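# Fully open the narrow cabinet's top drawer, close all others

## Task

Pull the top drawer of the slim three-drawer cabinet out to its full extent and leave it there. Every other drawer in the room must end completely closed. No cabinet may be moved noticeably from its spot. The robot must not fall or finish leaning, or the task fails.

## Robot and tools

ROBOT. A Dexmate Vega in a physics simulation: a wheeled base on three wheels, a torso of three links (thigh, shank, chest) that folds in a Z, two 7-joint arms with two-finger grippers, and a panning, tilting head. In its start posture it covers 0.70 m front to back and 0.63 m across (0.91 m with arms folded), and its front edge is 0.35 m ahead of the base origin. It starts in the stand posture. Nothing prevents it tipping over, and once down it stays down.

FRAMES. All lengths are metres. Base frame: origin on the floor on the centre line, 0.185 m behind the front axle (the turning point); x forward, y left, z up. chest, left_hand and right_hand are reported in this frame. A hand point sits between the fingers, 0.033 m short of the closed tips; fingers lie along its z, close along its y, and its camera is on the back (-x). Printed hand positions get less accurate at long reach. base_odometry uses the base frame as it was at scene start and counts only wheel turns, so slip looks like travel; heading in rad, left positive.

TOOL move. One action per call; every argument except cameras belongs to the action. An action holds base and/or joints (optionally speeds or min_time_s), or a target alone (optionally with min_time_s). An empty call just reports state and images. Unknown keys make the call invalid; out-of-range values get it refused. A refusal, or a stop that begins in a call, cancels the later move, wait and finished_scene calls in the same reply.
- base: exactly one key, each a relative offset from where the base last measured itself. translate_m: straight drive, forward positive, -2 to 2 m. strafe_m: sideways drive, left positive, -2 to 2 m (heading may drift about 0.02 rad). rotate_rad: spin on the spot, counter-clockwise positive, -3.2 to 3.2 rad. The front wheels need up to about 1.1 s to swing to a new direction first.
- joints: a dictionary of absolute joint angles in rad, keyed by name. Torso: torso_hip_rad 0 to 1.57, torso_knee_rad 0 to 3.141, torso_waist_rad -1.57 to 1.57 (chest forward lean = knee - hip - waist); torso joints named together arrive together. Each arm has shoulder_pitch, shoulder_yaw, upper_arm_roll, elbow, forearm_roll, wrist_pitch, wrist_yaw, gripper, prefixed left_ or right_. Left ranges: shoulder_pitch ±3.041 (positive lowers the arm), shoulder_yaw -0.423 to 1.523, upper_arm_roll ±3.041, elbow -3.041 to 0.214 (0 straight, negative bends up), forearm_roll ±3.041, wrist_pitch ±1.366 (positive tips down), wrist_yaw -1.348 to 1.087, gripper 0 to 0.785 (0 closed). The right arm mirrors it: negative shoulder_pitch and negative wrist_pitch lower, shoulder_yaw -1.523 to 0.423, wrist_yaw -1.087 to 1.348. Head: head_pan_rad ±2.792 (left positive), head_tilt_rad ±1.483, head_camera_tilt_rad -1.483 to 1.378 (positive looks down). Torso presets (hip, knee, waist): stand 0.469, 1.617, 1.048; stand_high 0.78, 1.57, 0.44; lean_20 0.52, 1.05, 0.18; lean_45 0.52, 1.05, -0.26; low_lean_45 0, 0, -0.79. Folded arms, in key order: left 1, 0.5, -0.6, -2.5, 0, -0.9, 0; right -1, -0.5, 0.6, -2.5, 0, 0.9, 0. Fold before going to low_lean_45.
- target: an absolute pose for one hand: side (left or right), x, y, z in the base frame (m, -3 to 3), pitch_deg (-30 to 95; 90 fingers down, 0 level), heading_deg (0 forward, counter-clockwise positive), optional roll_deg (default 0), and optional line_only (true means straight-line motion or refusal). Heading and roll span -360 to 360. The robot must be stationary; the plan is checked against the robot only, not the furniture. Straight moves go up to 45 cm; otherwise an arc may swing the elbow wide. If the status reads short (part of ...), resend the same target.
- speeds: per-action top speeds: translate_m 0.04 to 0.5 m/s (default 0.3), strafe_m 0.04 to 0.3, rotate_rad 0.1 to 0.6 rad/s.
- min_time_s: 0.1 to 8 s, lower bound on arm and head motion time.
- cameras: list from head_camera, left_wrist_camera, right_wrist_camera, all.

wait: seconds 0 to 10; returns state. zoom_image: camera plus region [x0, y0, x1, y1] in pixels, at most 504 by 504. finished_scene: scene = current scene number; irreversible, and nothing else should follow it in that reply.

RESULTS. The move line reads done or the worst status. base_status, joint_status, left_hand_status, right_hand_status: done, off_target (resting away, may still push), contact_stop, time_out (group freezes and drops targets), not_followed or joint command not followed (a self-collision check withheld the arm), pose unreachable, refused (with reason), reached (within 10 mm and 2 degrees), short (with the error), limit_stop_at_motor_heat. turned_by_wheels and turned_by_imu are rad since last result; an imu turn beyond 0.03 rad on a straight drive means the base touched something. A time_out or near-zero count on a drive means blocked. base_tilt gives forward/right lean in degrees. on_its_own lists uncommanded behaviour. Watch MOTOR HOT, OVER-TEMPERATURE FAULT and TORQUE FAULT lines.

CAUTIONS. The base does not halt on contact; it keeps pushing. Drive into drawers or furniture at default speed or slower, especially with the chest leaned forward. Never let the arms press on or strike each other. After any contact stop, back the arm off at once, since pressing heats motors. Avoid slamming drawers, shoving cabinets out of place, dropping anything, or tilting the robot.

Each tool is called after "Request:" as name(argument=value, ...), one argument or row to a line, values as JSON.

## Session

Request:
move(
  joints={"head_pan_rad": 0.5, "head_camera_tilt_rad": 0.35},
  cameras=["head_camera"],
)

Request:
move(
  joints={"head_pan_rad": 2.4},
  cameras=["head_camera"],
)

Request:
move(
  joints={"head_pan_rad": -1.0},
  cameras=["head_camera"],
)

Request:
move(
  joints={"head_pan_rad": -2.5},
  cameras=["head_camera"],
)

Scene clock: 1.00 s.
Joint torques (N m): left_arm=[5.13 -0.21 -0.83 -2.94 -0.05 -1.47 0.11] | right_arm=[-3.96 -1.17 0.23 -2.49 0.1 2.53 -0.03]
Motor temperatures (°C): left_arm=[31 31 31 26 40 35 41] | right_arm=[29 27 32 31 36 36 33]
move: done
base_odometry: x=+0.000 y=+0.000 heading=+0.000
turned_by_wheels: +0.000
turned_by_imu: +0.000
base_tilt: forward=+0.1 right=+0.8
base_status: not commanded
joint_positions: torso_hip_rad=+0.469 torso_knee_rad=+1.617 torso_waist_rad=+1.048 left_shoulder_pitch_rad=+2.199 left_shoulder_yaw_rad=+0.008 left_upper_arm_roll_rad=-0.009 left_elbow_rad=-1.083 left_forearm_roll_rad=+0.016 left_wrist_pitch_rad=-0.484 left_wrist_yaw_rad=+0.004 left_gripper_rad=+0.005 right_shoulder_pitch_rad=-2.208 right_shoulder_yaw_rad=+0.017 right_upper_arm_roll_rad=-0.013 right_elbow_rad=-1.119 right_forearm_roll_rad=-0.015 right_wrist_pitch_rad=+0.484 right_wrist_yaw_rad=-0.019 right_gripper_rad=+0.005 head_pan_rad=+0.500 head_tilt_rad=+0.000 head_camera_tilt_rad=+0.350
joint_status: all done
chest: x=-0.0111 y=+0.0000 z=+1.4155 quat_wxyz=(+0.999, +0.000, +0.050, +0.000) (m; base frame)
left_hand: x=+0.1637 y=+0.2372 z=+0.6154 quat_wxyz=(+0.407, +0.009, +0.913, +0.007) pitch_deg=+41.9 heading_deg=+0.4 roll_deg=+1.6 back=up (m; base frame)
right_hand: x=+0.1747 y=-0.2171 z=+0.6263 quat_wxyz=(+0.419, +0.002, +0.908, +0.001) pitch_deg=+40.4 heading_deg=+0.0 roll_deg=+0.2 back=up (m; base frame)
pictures: head_camera

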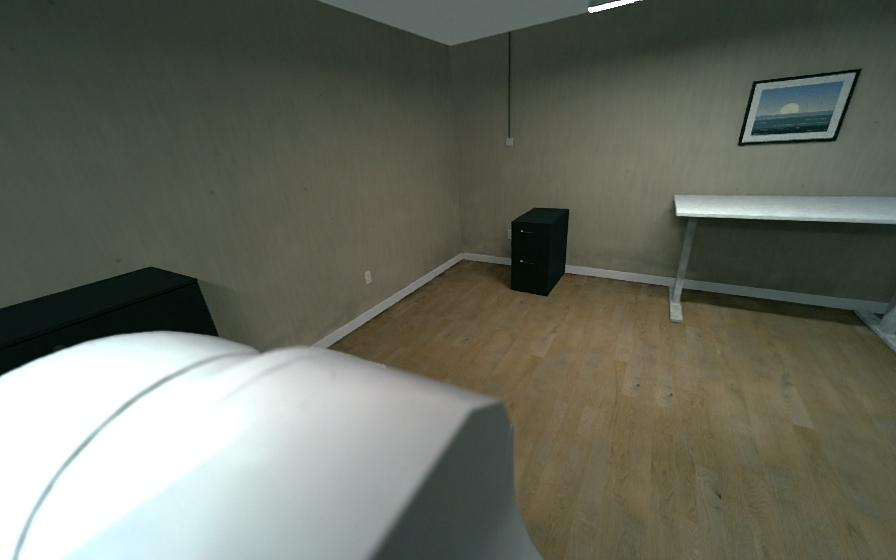

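Scene clock: 2.93 s.
Joint torques (N m): left_arm=[5.44 -0.92 -0.9 -2.37 0.15 -1.4 -0.04] | right_arm=[-6.58 -0.68 -0.06 -1.09 0.13 1.93 0.08]
move: done
base_odometry: x=+0.000 y=+0.000 heading=+0.000
turned_by_wheels: +0.000
turned_by_imu: +0.000
base_tilt: forward=+0.0 right=+0.8
base_status: not commanded
joint_positions: torso_hip_rad=+0.469 torso_knee_rad=+1.617 torso_waist_rad=+1.048 left_shoulder_pitch_rad=+2.199 left_shoulder_yaw_rad=+0.008 left_upper_arm_roll_rad=-0.009 left_elbow_rad=-1.083 left_forearm_roll_rad=+0.016 left_wrist_pitch_rad=-0.484 left_wrist_yaw_rad=+0.004 left_gripper_rad=+0.005 right_shoulder_pitch_rad=-2.208 right_shoulder_yaw_rad=+0.017 right_upper_arm_roll_rad=-0.013 right_elbow_rad=-1.119 right_forearm_roll_rad=-0.015 right_wrist_pitch_rad=+0.484 right_wrist_yaw_rad=-0.019 right_gripper_rad=+0.005 head_pan_rad=+2.400 head_tilt_rad=+0.000 head_camera_tilt_rad=+0.350
joint_status: all done
chest: x=-0.0111 y=+0.0000 z=+1.4155 quat_wxyz=(+0.999, +0.000, +0.050, +0.000) (m; base frame)
left_hand: x=+0.1637 y=+0.2372 z=+0.6154 quat_wxyz=(+0.407, +0.009, +0.913, +0.007) pitch_deg=+41.9 heading_deg=+0.4 roll_deg=+1.6 back=up (m; base frame)
right_hand: x=+0.1747 y=-0.2171 z=+0.6263 quat_wxyz=(+0.419, +0.002, +0.908, +0.001) pitch_deg=+40.4 heading_deg=+0.0 roll_deg=+0.2 back=up (m; base frame)
pictures: head_camera

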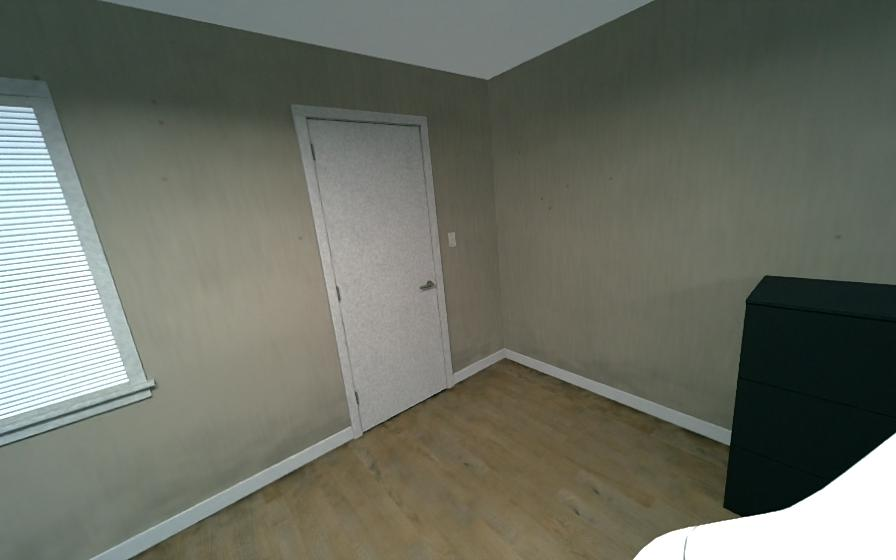

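Scene clock: 5.87 s.
Joint torques (N m): left_arm=[6.14 -0.07 -1.34 -2.46 0.44 -2.12 -0.38] | right_arm=[-5.52 -1.36 0.28 -1.48 0.15 1.93 -0.05]
move: done
base_odometry: x=+0.000 y=+0.000 heading=+0.000
turned_by_wheels: +0.000
turned_by_imu: +0.000
base_tilt: forward=+0.1 right=+0.7
base_status: not commanded
joint_positions: torso_hip_rad=+0.469 torso_knee_rad=+1.617 torso_waist_rad=+1.048 left_shoulder_pitch_rad=+2.199 left_shoulder_yaw_rad=+0.008 left_upper_arm_roll_rad=-0.009 left_elbow_rad=-1.083 left_forearm_roll_rad=+0.016 left_wrist_pitch_rad=-0.484 left_wrist_yaw_rad=+0.004 left_gripper_rad=+0.005 right_shoulder_pitch_rad=-2.208 right_shoulder_yaw_rad=+0.017 right_upper_arm_roll_rad=-0.013 right_elbow_rad=-1.119 right_forearm_roll_rad=-0.015 right_wrist_pitch_rad=+0.484 right_wrist_yaw_rad=-0.019 right_gripper_rad=+0.005 head_pan_rad=-1.000 head_tilt_rad=+0.000 head_camera_tilt_rad=+0.350
joint_status: all done
chest: x=-0.0111 y=+0.0000 z=+1.4155 quat_wxyz=(+0.999, +0.000, +0.050, +0.000) (m; base frame)
left_hand: x=+0.1637 y=+0.2372 z=+0.6154 quat_wxyz=(+0.407, +0.009, +0.913, +0.007) pitch_deg=+41.9 heading_deg=+0.4 roll_deg=+1.6 back=up (m; base frame)
right_hand: x=+0.1747 y=-0.2171 z=+0.6263 quat_wxyz=(+0.419, +0.002, +0.908, +0.001) pitch_deg=+40.4 heading_deg=+0.0 roll_deg=+0.2 back=up (m; base frame)
pictures: head_camera

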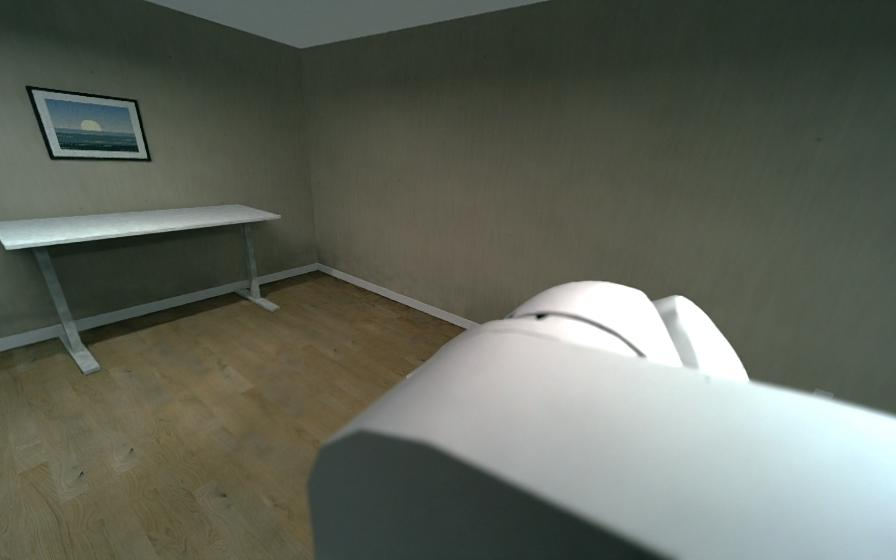

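Scene clock: 7.53 s.
Joint torques (N m): left_arm=[5.95 -0.3 -1.2 -2.75 0.15 -2.01 0.04] | right_arm=[-4.51 -0.03 -0.31 -1.17 0.08 1.84 -0.05]
move: done
base_odometry: x=+0.000 y=+0.000 heading=+0.000
turned_by_wheels: +0.000
turned_by_imu: +0.000
base_tilt: forward=+0.1 right=+0.8
base_status: not commanded
joint_positions: torso_hip_rad=+0.469 torso_knee_rad=+1.617 torso_waist_rad=+1.048 left_shoulder_pitch_rad=+2.199 left_shoulder_yaw_rad=+0.008 left_upper_arm_roll_rad=-0.009 left_elbow_rad=-1.083 left_forearm_roll_rad=+0.016 left_wrist_pitch_rad=-0.484 left_wrist_yaw_rad=+0.004 left_gripper_rad=+0.005 right_shoulder_pitch_rad=-2.208 right_shoulder_yaw_rad=+0.017 right_upper_arm_roll_rad=-0.013 right_elbow_rad=-1.119 right_forearm_roll_rad=-0.015 right_wrist_pitch_rad=+0.484 right_wrist_yaw_rad=-0.019 right_gripper_rad=+0.005 head_pan_rad=-2.500 head_tilt_rad=+0.000 head_camera_tilt_rad=+0.350
joint_status: all done
chest: x=-0.0111 y=+0.0000 z=+1.4155 quat_wxyz=(+0.999, +0.000, +0.050, +0.000) (m; base frame)
left_hand: x=+0.1637 y=+0.2372 z=+0.6154 quat_wxyz=(+0.407, +0.009, +0.913, +0.007) pitch_deg=+41.9 heading_deg=+0.4 roll_deg=+1.6 back=up (m; base frame)
right_hand: x=+0.1747 y=-0.2171 z=+0.6263 quat_wxyz=(+0.419, +0.002, +0.908, +0.001) pitch_deg=+40.4 heading_deg=+0.0 roll_deg=+0.2 back=up (m; base frame)
pictures: head_camera

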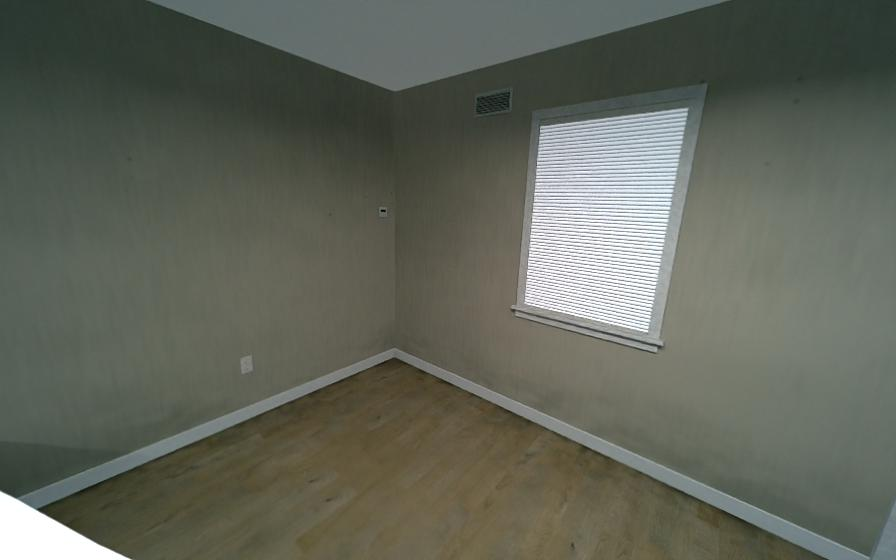

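Request:
move(
  base={"rotate_rad": -1.62},
  joints={"head_pan_rad": 0, "head_camera_tilt_rad": 0.45, "torso_hip_rad": 0.3, "torso_knee_rad": 1.2, "torso_waist_rad": 0.7, "left_shoulder_pitch_rad": 1.056, "left_shoulder_yaw_rad": 0.085, "left_upper_arm_roll_rad": 0.209, "left_elbow_rad": -0.713, "left_forearm_roll_rad": 1.356, "left_wrist_pitch_rad": 0.071, "left_wrist_yaw_rad": 0.681, "left_gripper_rad": 0.35},
  cameras=["head_camera"],
)

Scene clock: 13.93 s.
Joint torques (N m): left_arm=[-25.7 2.82 0.88 -5.08 0.2 0.15 1.23] | right_arm=[-8.16 -2.32 -0.21 -1.88 0.13 2.1 0]
move: done
base_odometry: x=+0.002 y=+0.001 heading=-1.625
turned_by_wheels: -1.625
turned_by_imu: -1.616
base_tilt: forward=+0.0 right=+0.7
base_status: done
joint_positions: torso_hip_rad=+0.300 torso_knee_rad=+1.200 torso_waist_rad=+0.700 left_shoulder_pitch_rad=+1.060 left_shoulder_yaw_rad=+0.085 left_upper_arm_roll_rad=+0.208 left_elbow_rad=-0.714 left_forearm_roll_rad=+1.352 left_wrist_pitch_rad=+0.069 left_wrist_yaw_rad=+0.679 left_gripper_rad=+0.350 right_shoulder_pitch_rad=-2.208 right_shoulder_yaw_rad=+0.017 right_upper_arm_roll_rad=-0.013 right_elbow_rad=-1.119 right_forearm_roll_rad=-0.015 right_wrist_pitch_rad=+0.484 right_wrist_yaw_rad=-0.019 right_gripper_rad=+0.005 head_pan_rad=+0.000 head_tilt_rad=+0.000 head_camera_tilt_rad=+0.450
joint_status: all done
chest: x=-0.0270 y=+0.0000 z=+1.3262 quat_wxyz=(+0.995, +0.000, +0.100, +0.000) (m; base frame)
left_hand: x=+0.7046 y=+0.2304 z=+0.8677 quat_wxyz=(+0.529, +0.468, +0.472, +0.527) pitch_deg=-6.7 heading_deg=+0.1 roll_deg=+89.7 (m; base frame)
right_hand: x=+0.0792 y=-0.2171 z=+0.5224 quat_wxyz=(+0.373, +0.002, +0.928, +0.001) pitch_deg=+46.1 heading_deg=+0.0 roll_deg=+0.3 back=up (m; base frame)
pictures: head_camera

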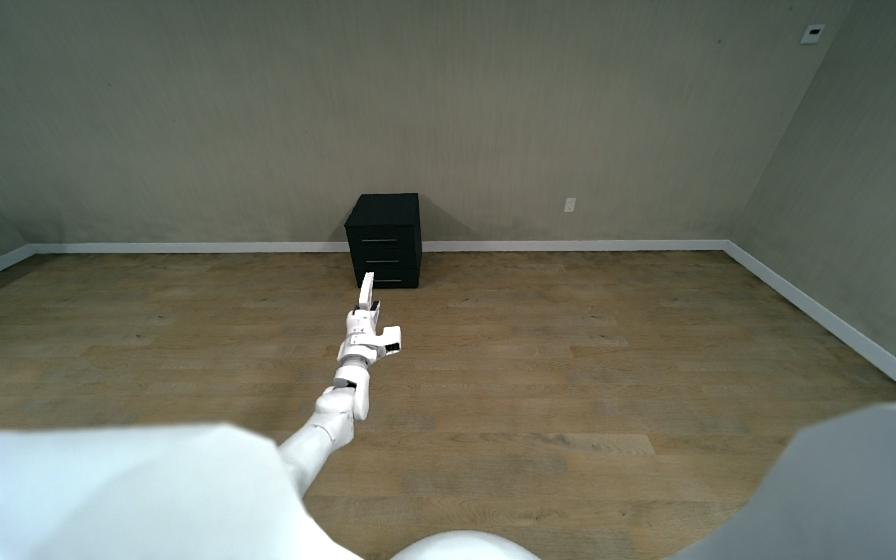

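Request:
move(
  base={"strafe_m": 0.22},
  joints={"torso_hip_rad": 0.1, "torso_knee_rad": 0.7, "torso_waist_rad": 0.0, "head_camera_tilt_rad": 0.5},
)

Request:
move(
  base={"translate_m": 1.05},
  speeds={"translate_m": 0.4},
  cameras=["head_camera", "left_wrist_camera"],
)

Scene clock: 18.20 s.
Joint torques (N m): left_arm=[-14.24 1.44 1.16 -3.95 0.27 0.26 1.44] | right_arm=[-17.65 -1.62 0.1 0.84 0.06 1.66 0.02]
move: done
base_odometry: x=+0.221 y=-0.010 heading=-1.619
turned_by_wheels: +0.006
turned_by_imu: +0.003
base_tilt: forward=+0.0 right=+0.7
base_status: done
joint_positions: torso_hip_rad=+0.100 torso_knee_rad=+0.700 torso_waist_rad=+0.000 left_shoulder_pitch_rad=+1.056 left_shoulder_yaw_rad=+0.085 left_upper_arm_roll_rad=+0.209 left_elbow_rad=-0.713 left_forearm_roll_rad=+1.356 left_wrist_pitch_rad=+0.071 left_wrist_yaw_rad=+0.681 left_gripper_rad=+0.350 right_shoulder_pitch_rad=-2.208 right_shoulder_yaw_rad=+0.017 right_upper_arm_roll_rad=-0.013 right_elbow_rad=-1.119 right_forearm_roll_rad=-0.015 right_wrist_pitch_rad=+0.484 right_wrist_yaw_rad=-0.019 right_gripper_rad=+0.005 head_pan_rad=+0.000 head_tilt_rad=+0.000 head_camera_tilt_rad=+0.500
joint_status: all done
chest: x=+0.0726 y=+0.0000 z=+1.1355 quat_wxyz=(+0.955, +0.000, +0.296, +0.000) (m; base frame)
left_hand: x=+0.5699 y=+0.2301 z=+0.4302 quat_wxyz=(+0.426, +0.564, +0.565, +0.426) pitch_deg=+16.0 heading_deg=+0.0 roll_deg=+90.0 (m; base frame)
right_hand: x=-0.1427 y=-0.2171 z=+0.3538 quat_wxyz=(+0.182, +0.002, +0.983, +0.001) pitch_deg=+69.1 heading_deg=+0.1 roll_deg=+0.3 back=up (m; base frame)
pictures: none

Scene clock: 23.30 s.
Joint torques (N m): left_arm=[-11.73 0.44 1.27 -3 0.09 -0.49 1.22] | right_arm=[-17.42 -1.14 0.12 1.86 -0.11 1.79 0.03]
move: done
base_odometry: x=+0.170 y=-1.059 heading=-1.620
turned_by_wheels: -0.001
turned_by_imu: -0.003
base_tilt: forward=+0.0 right=+0.7
base_status: done
joint_positions: torso_hip_rad=+0.100 torso_knee_rad=+0.700 torso_waist_rad=+0.000 left_shoulder_pitch_rad=+1.056 left_shoulder_yaw_rad=+0.085 left_upper_arm_roll_rad=+0.209 left_elbow_rad=-0.713 left_forearm_roll_rad=+1.356 left_wrist_pitch_rad=+0.071 left_wrist_yaw_rad=+0.681 left_gripper_rad=+0.350 right_shoulder_pitch_rad=-2.208 right_shoulder_yaw_rad=+0.017 right_upper_arm_roll_rad=-0.013 right_elbow_rad=-1.119 right_forearm_roll_rad=-0.015 right_wrist_pitch_rad=+0.484 right_wrist_yaw_rad=-0.019 right_gripper_rad=+0.005 head_pan_rad=+0.000 head_tilt_rad=+0.000 head_camera_tilt_rad=+0.500
joint_status: not commanded
chest: x=+0.0726 y=+0.0000 z=+1.1355 quat_wxyz=(+0.955, +0.000, +0.296, +0.000) (m; base frame)
left_hand: x=+0.5700 y=+0.2301 z=+0.4301 quat_wxyz=(+0.426, +0.564, +0.565, +0.426) pitch_deg=+16.0 heading_deg=+0.0 roll_deg=+90.0 (m; base frame)
right_hand: x=-0.1426 y=-0.2171 z=+0.3538 quat_wxyz=(+0.182, +0.002, +0.983, +0.001) pitch_deg=+69.1 heading_deg=+0.1 roll_deg=+0.3 back=up (m; base frame)
pictures: head_camera, left_wrist_camera

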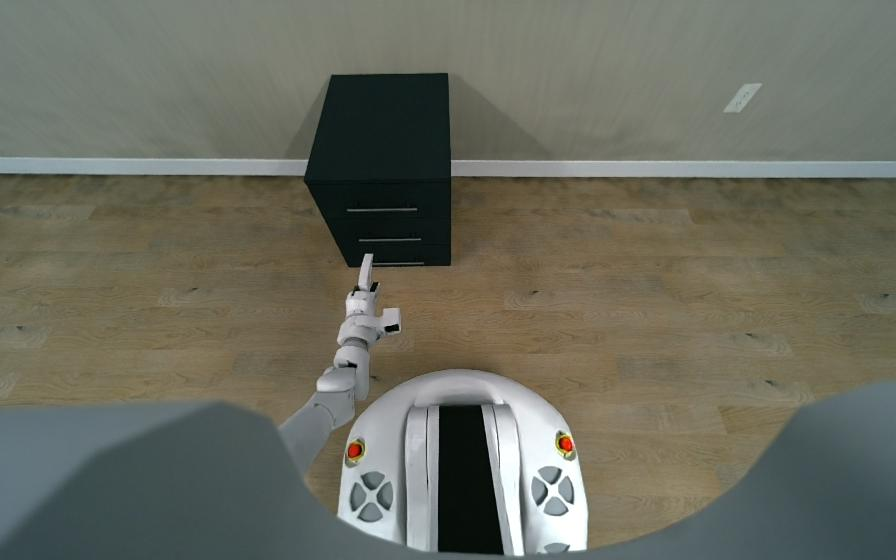

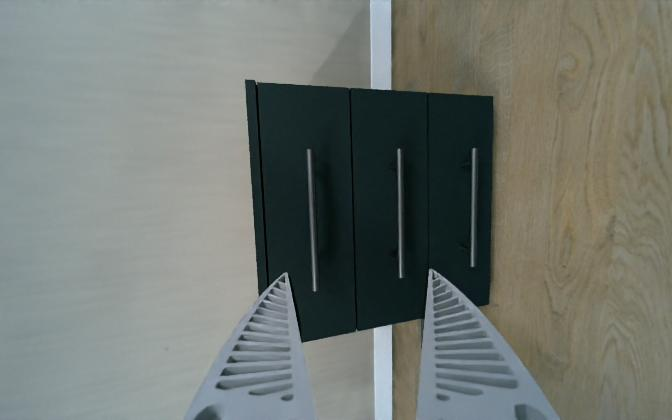

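Request:
move(
  base={"translate_m": 0.228},
  speeds={"translate_m": 0.2},
  cameras=["left_wrist_camera"],
)

Request:
move(
  joints={"left_gripper_rad": 0.0},
  cameras=["left_wrist_camera"],
)

Request:
move(
  base={"translate_m": -0.345},
  speeds={"translate_m": 0.17},
  cameras=["head_camera"],
)

Request:
move(
  base={"translate_m": -0.09},
  speeds={"translate_m": 0.06},
  cameras=["head_camera", "left_wrist_camera"],
)

Scene clock: 26.00 s.
Joint torques (N m): left_arm=[-18.47 2.62 0.05 -7.28 0.38 0.46 -0.02] | right_arm=[-16.66 -0.69 -0.24 0.69 0.01 1.1 -0.09]
move: done
base_odometry: x=+0.159 y=-1.286 heading=-1.620
turned_by_wheels: +0.000
turned_by_imu: -0.001
base_tilt: forward=+0.0 right=+0.8
base_status: done
joint_positions: torso_hip_rad=+0.100 torso_knee_rad=+0.700 torso_waist_rad=+0.000 left_shoulder_pitch_rad=+1.056 left_shoulder_yaw_rad=+0.085 left_upper_arm_roll_rad=+0.209 left_elbow_rad=-0.713 left_forearm_roll_rad=+1.356 left_wrist_pitch_rad=+0.071 left_wrist_yaw_rad=+0.681 left_gripper_rad=+0.350 right_shoulder_pitch_rad=-2.208 right_shoulder_yaw_rad=+0.017 right_upper_arm_roll_rad=-0.013 right_elbow_rad=-1.119 right_forearm_roll_rad=-0.015 right_wrist_pitch_rad=+0.484 right_wrist_yaw_rad=-0.019 right_gripper_rad=+0.005 head_pan_rad=+0.000 head_tilt_rad=+0.000 head_camera_tilt_rad=+0.500
joint_status: not commanded
chest: x=+0.0725 y=+0.0000 z=+1.1355 quat_wxyz=(+0.955, +0.000, +0.296, +0.000) (m; base frame)
left_hand: x=+0.5697 y=+0.2301 z=+0.4300 quat_wxyz=(+0.426, +0.564, +0.565, +0.426) pitch_deg=+16.0 heading_deg=+0.0 roll_deg=+90.0 (m; base frame)
right_hand: x=-0.1426 y=-0.2171 z=+0.3538 quat_wxyz=(+0.182, +0.002, +0.983, +0.001) pitch_deg=+69.1 heading_deg=+0.1 roll_deg=+0.3 back=up (m; base frame)
pictures: left_wrist_camera

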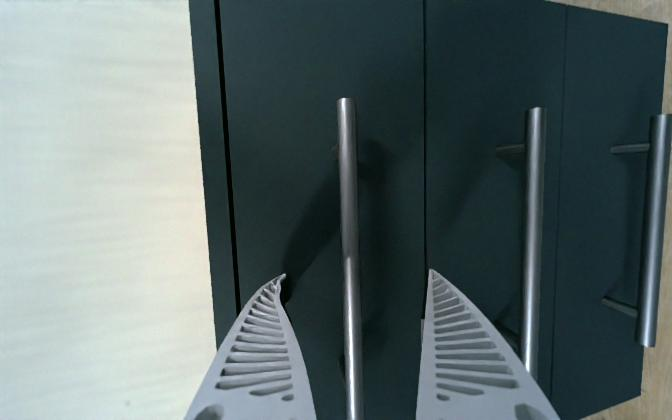

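Scene clock: 26.90 s.
Joint torques (N m): left_arm=[-8.11 2.07 -0.54 -1.76 0.12 0.34 -0.35] | right_arm=[-18.1 -0.93 -0.15 1.41 0.02 1.23 0.02]
move: done
base_odometry: x=+0.159 y=-1.286 heading=-1.620
turned_by_wheels: +0.000
turned_by_imu: +0.000
base_tilt: forward=+0.0 right=+0.7
base_status: not commanded
joint_positions: torso_hip_rad=+0.100 torso_knee_rad=+0.700 torso_waist_rad=+0.000 left_shoulder_pitch_rad=+1.056 left_shoulder_yaw_rad=+0.085 left_upper_arm_roll_rad=+0.209 left_elbow_rad=-0.713 left_forearm_roll_rad=+1.356 left_wrist_pitch_rad=+0.071 left_wrist_yaw_rad=+0.681 left_gripper_rad=+0.000 right_shoulder_pitch_rad=-2.208 right_shoulder_yaw_rad=+0.017 right_upper_arm_roll_rad=-0.013 right_elbow_rad=-1.119 right_forearm_roll_rad=-0.015 right_wrist_pitch_rad=+0.484 right_wrist_yaw_rad=-0.019 right_gripper_rad=+0.005 head_pan_rad=+0.000 head_tilt_rad=+0.000 head_camera_tilt_rad=+0.500
joint_status: all done
chest: x=+0.0725 y=+0.0000 z=+1.1355 quat_wxyz=(+0.955, +0.000, +0.295, +0.000) (m; base frame)
left_hand: x=+0.5702 y=+0.2300 z=+0.4306 quat_wxyz=(+0.426, +0.564, +0.565, +0.426) pitch_deg=+15.9 heading_deg=+0.0 roll_deg=+90.0 (m; base frame)
right_hand: x=-0.1426 y=-0.2171 z=+0.3538 quat_wxyz=(+0.182, +0.002, +0.983, +0.001) pitch_deg=+69.1 heading_deg=+0.1 roll_deg=+0.3 back=up (m; base frame)
pictures: left_wrist_camera

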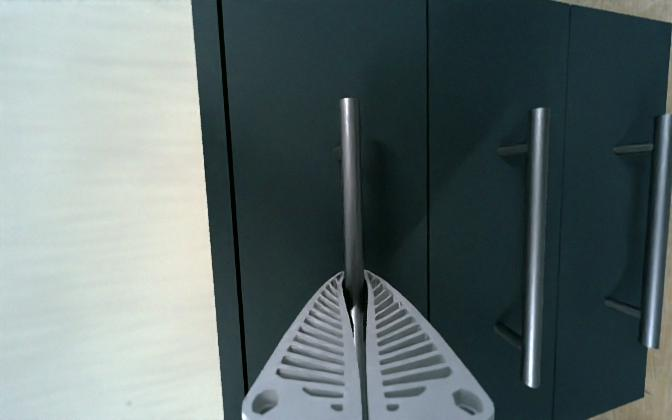

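Scene clock: 30.13 s.
Joint torques (N m): left_arm=[-4.06 -1.07 -0.23 -3.6 1 -2.09 -0.17] | right_arm=[-16.3 -0.96 -0.17 0.76 0.08 1.37 -0.09]
move: done
base_odometry: x=+0.176 y=-0.942 heading=-1.621
turned_by_wheels: -0.001
turned_by_imu: +0.000
base_tilt: forward=+0.0 right=+0.7
base_status: done
joint_positions: torso_hip_rad=+0.100 torso_knee_rad=+0.700 torso_waist_rad=+0.000 left_shoulder_pitch_rad=+1.056 left_shoulder_yaw_rad=+0.085 left_upper_arm_roll_rad=+0.209 left_elbow_rad=-0.713 left_forearm_roll_rad=+1.356 left_wrist_pitch_rad=+0.071 left_wrist_yaw_rad=+0.681 left_gripper_rad=+0.000 right_shoulder_pitch_rad=-2.208 right_shoulder_yaw_rad=+0.017 right_upper_arm_roll_rad=-0.013 right_elbow_rad=-1.119 right_forearm_roll_rad=-0.015 right_wrist_pitch_rad=+0.484 right_wrist_yaw_rad=-0.019 right_gripper_rad=+0.005 head_pan_rad=+0.000 head_tilt_rad=+0.000 head_camera_tilt_rad=+0.500
joint_status: not commanded
chest: x=+0.0725 y=+0.0000 z=+1.1355 quat_wxyz=(+0.955, +0.000, +0.295, +0.000) (m; base frame)
left_hand: x=+0.5703 y=+0.2303 z=+0.4306 quat_wxyz=(+0.426, +0.564, +0.565, +0.426) pitch_deg=+15.9 heading_deg=+0.1 roll_deg=+90.0 (m; base frame)
right_hand: x=-0.1426 y=-0.2171 z=+0.3538 quat_wxyz=(+0.182, +0.002, +0.983, +0.001) pitch_deg=+69.1 heading_deg=+0.1 roll_deg=+0.3 back=up (m; base frame)
pictures: head_camera

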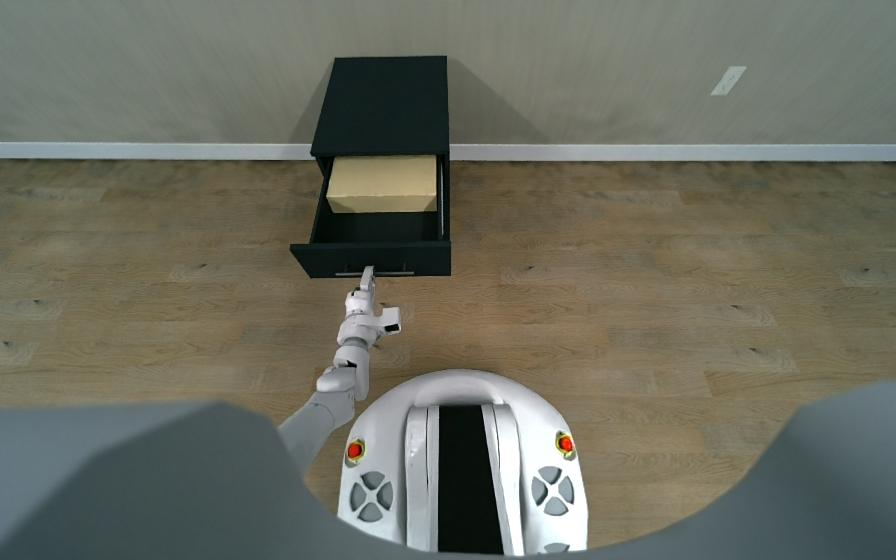

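Scene clock: 32.23 s.
Joint torques (N m): left_arm=[-7.22 -1.4 0.57 -4.28 0.13 -0.16 0.69] | right_arm=[-17.19 -0.29 0.24 1.42 0.15 1.21 -0.16]
move: done
base_odometry: x=+0.181 y=-0.852 heading=-1.622
turned_by_wheels: -0.001
turned_by_imu: -0.001
base_tilt: forward=+0.1 right=+0.7
base_status: done
joint_positions: torso_hip_rad=+0.100 torso_knee_rad=+0.700 torso_waist_rad=+0.000 left_shoulder_pitch_rad=+1.056 left_shoulder_yaw_rad=+0.085 left_upper_arm_roll_rad=+0.209 left_elbow_rad=-0.713 left_forearm_roll_rad=+1.356 left_wrist_pitch_rad=+0.071 left_wrist_yaw_rad=+0.681 left_gripper_rad=+0.000 right_shoulder_pitch_rad=-2.208 right_shoulder_yaw_rad=+0.017 right_upper_arm_roll_rad=-0.013 right_elbow_rad=-1.119 right_forearm_roll_rad=-0.015 right_wrist_pitch_rad=+0.484 right_wrist_yaw_rad=-0.019 right_gripper_rad=+0.005 head_pan_rad=+0.000 head_tilt_rad=+0.000 head_camera_tilt_rad=+0.500
joint_status: not commanded
chest: x=+0.0725 y=+0.0000 z=+1.1355 quat_wxyz=(+0.955, +0.000, +0.295, +0.000) (m; base frame)
left_hand: x=+0.5701 y=+0.2302 z=+0.4304 quat_wxyz=(+0.426, +0.564, +0.565, +0.426) pitch_deg=+16.0 heading_deg=+0.0 roll_deg=+90.0 (m; base frame)
right_hand: x=-0.1426 y=-0.2171 z=+0.3538 quat_wxyz=(+0.182, +0.002, +0.983, +0.001) pitch_deg=+69.1 heading_deg=+0.1 roll_deg=+0.3 back=up (m; base frame)
pictures: head_camera, left_wrist_camera

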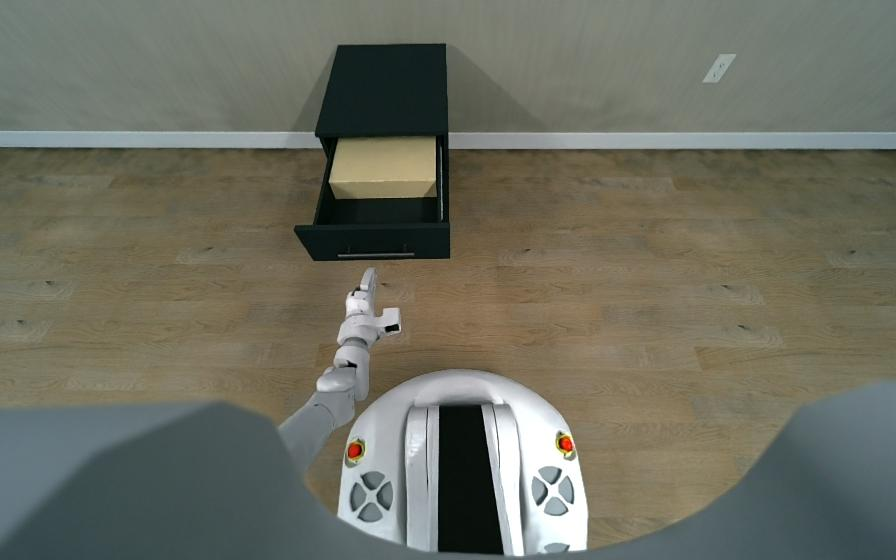

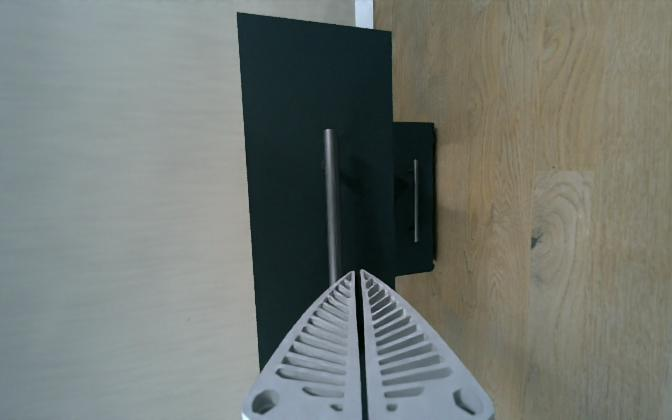

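Request:
finished_scene(
  scene=3,
)

The scene is finished: the task was done.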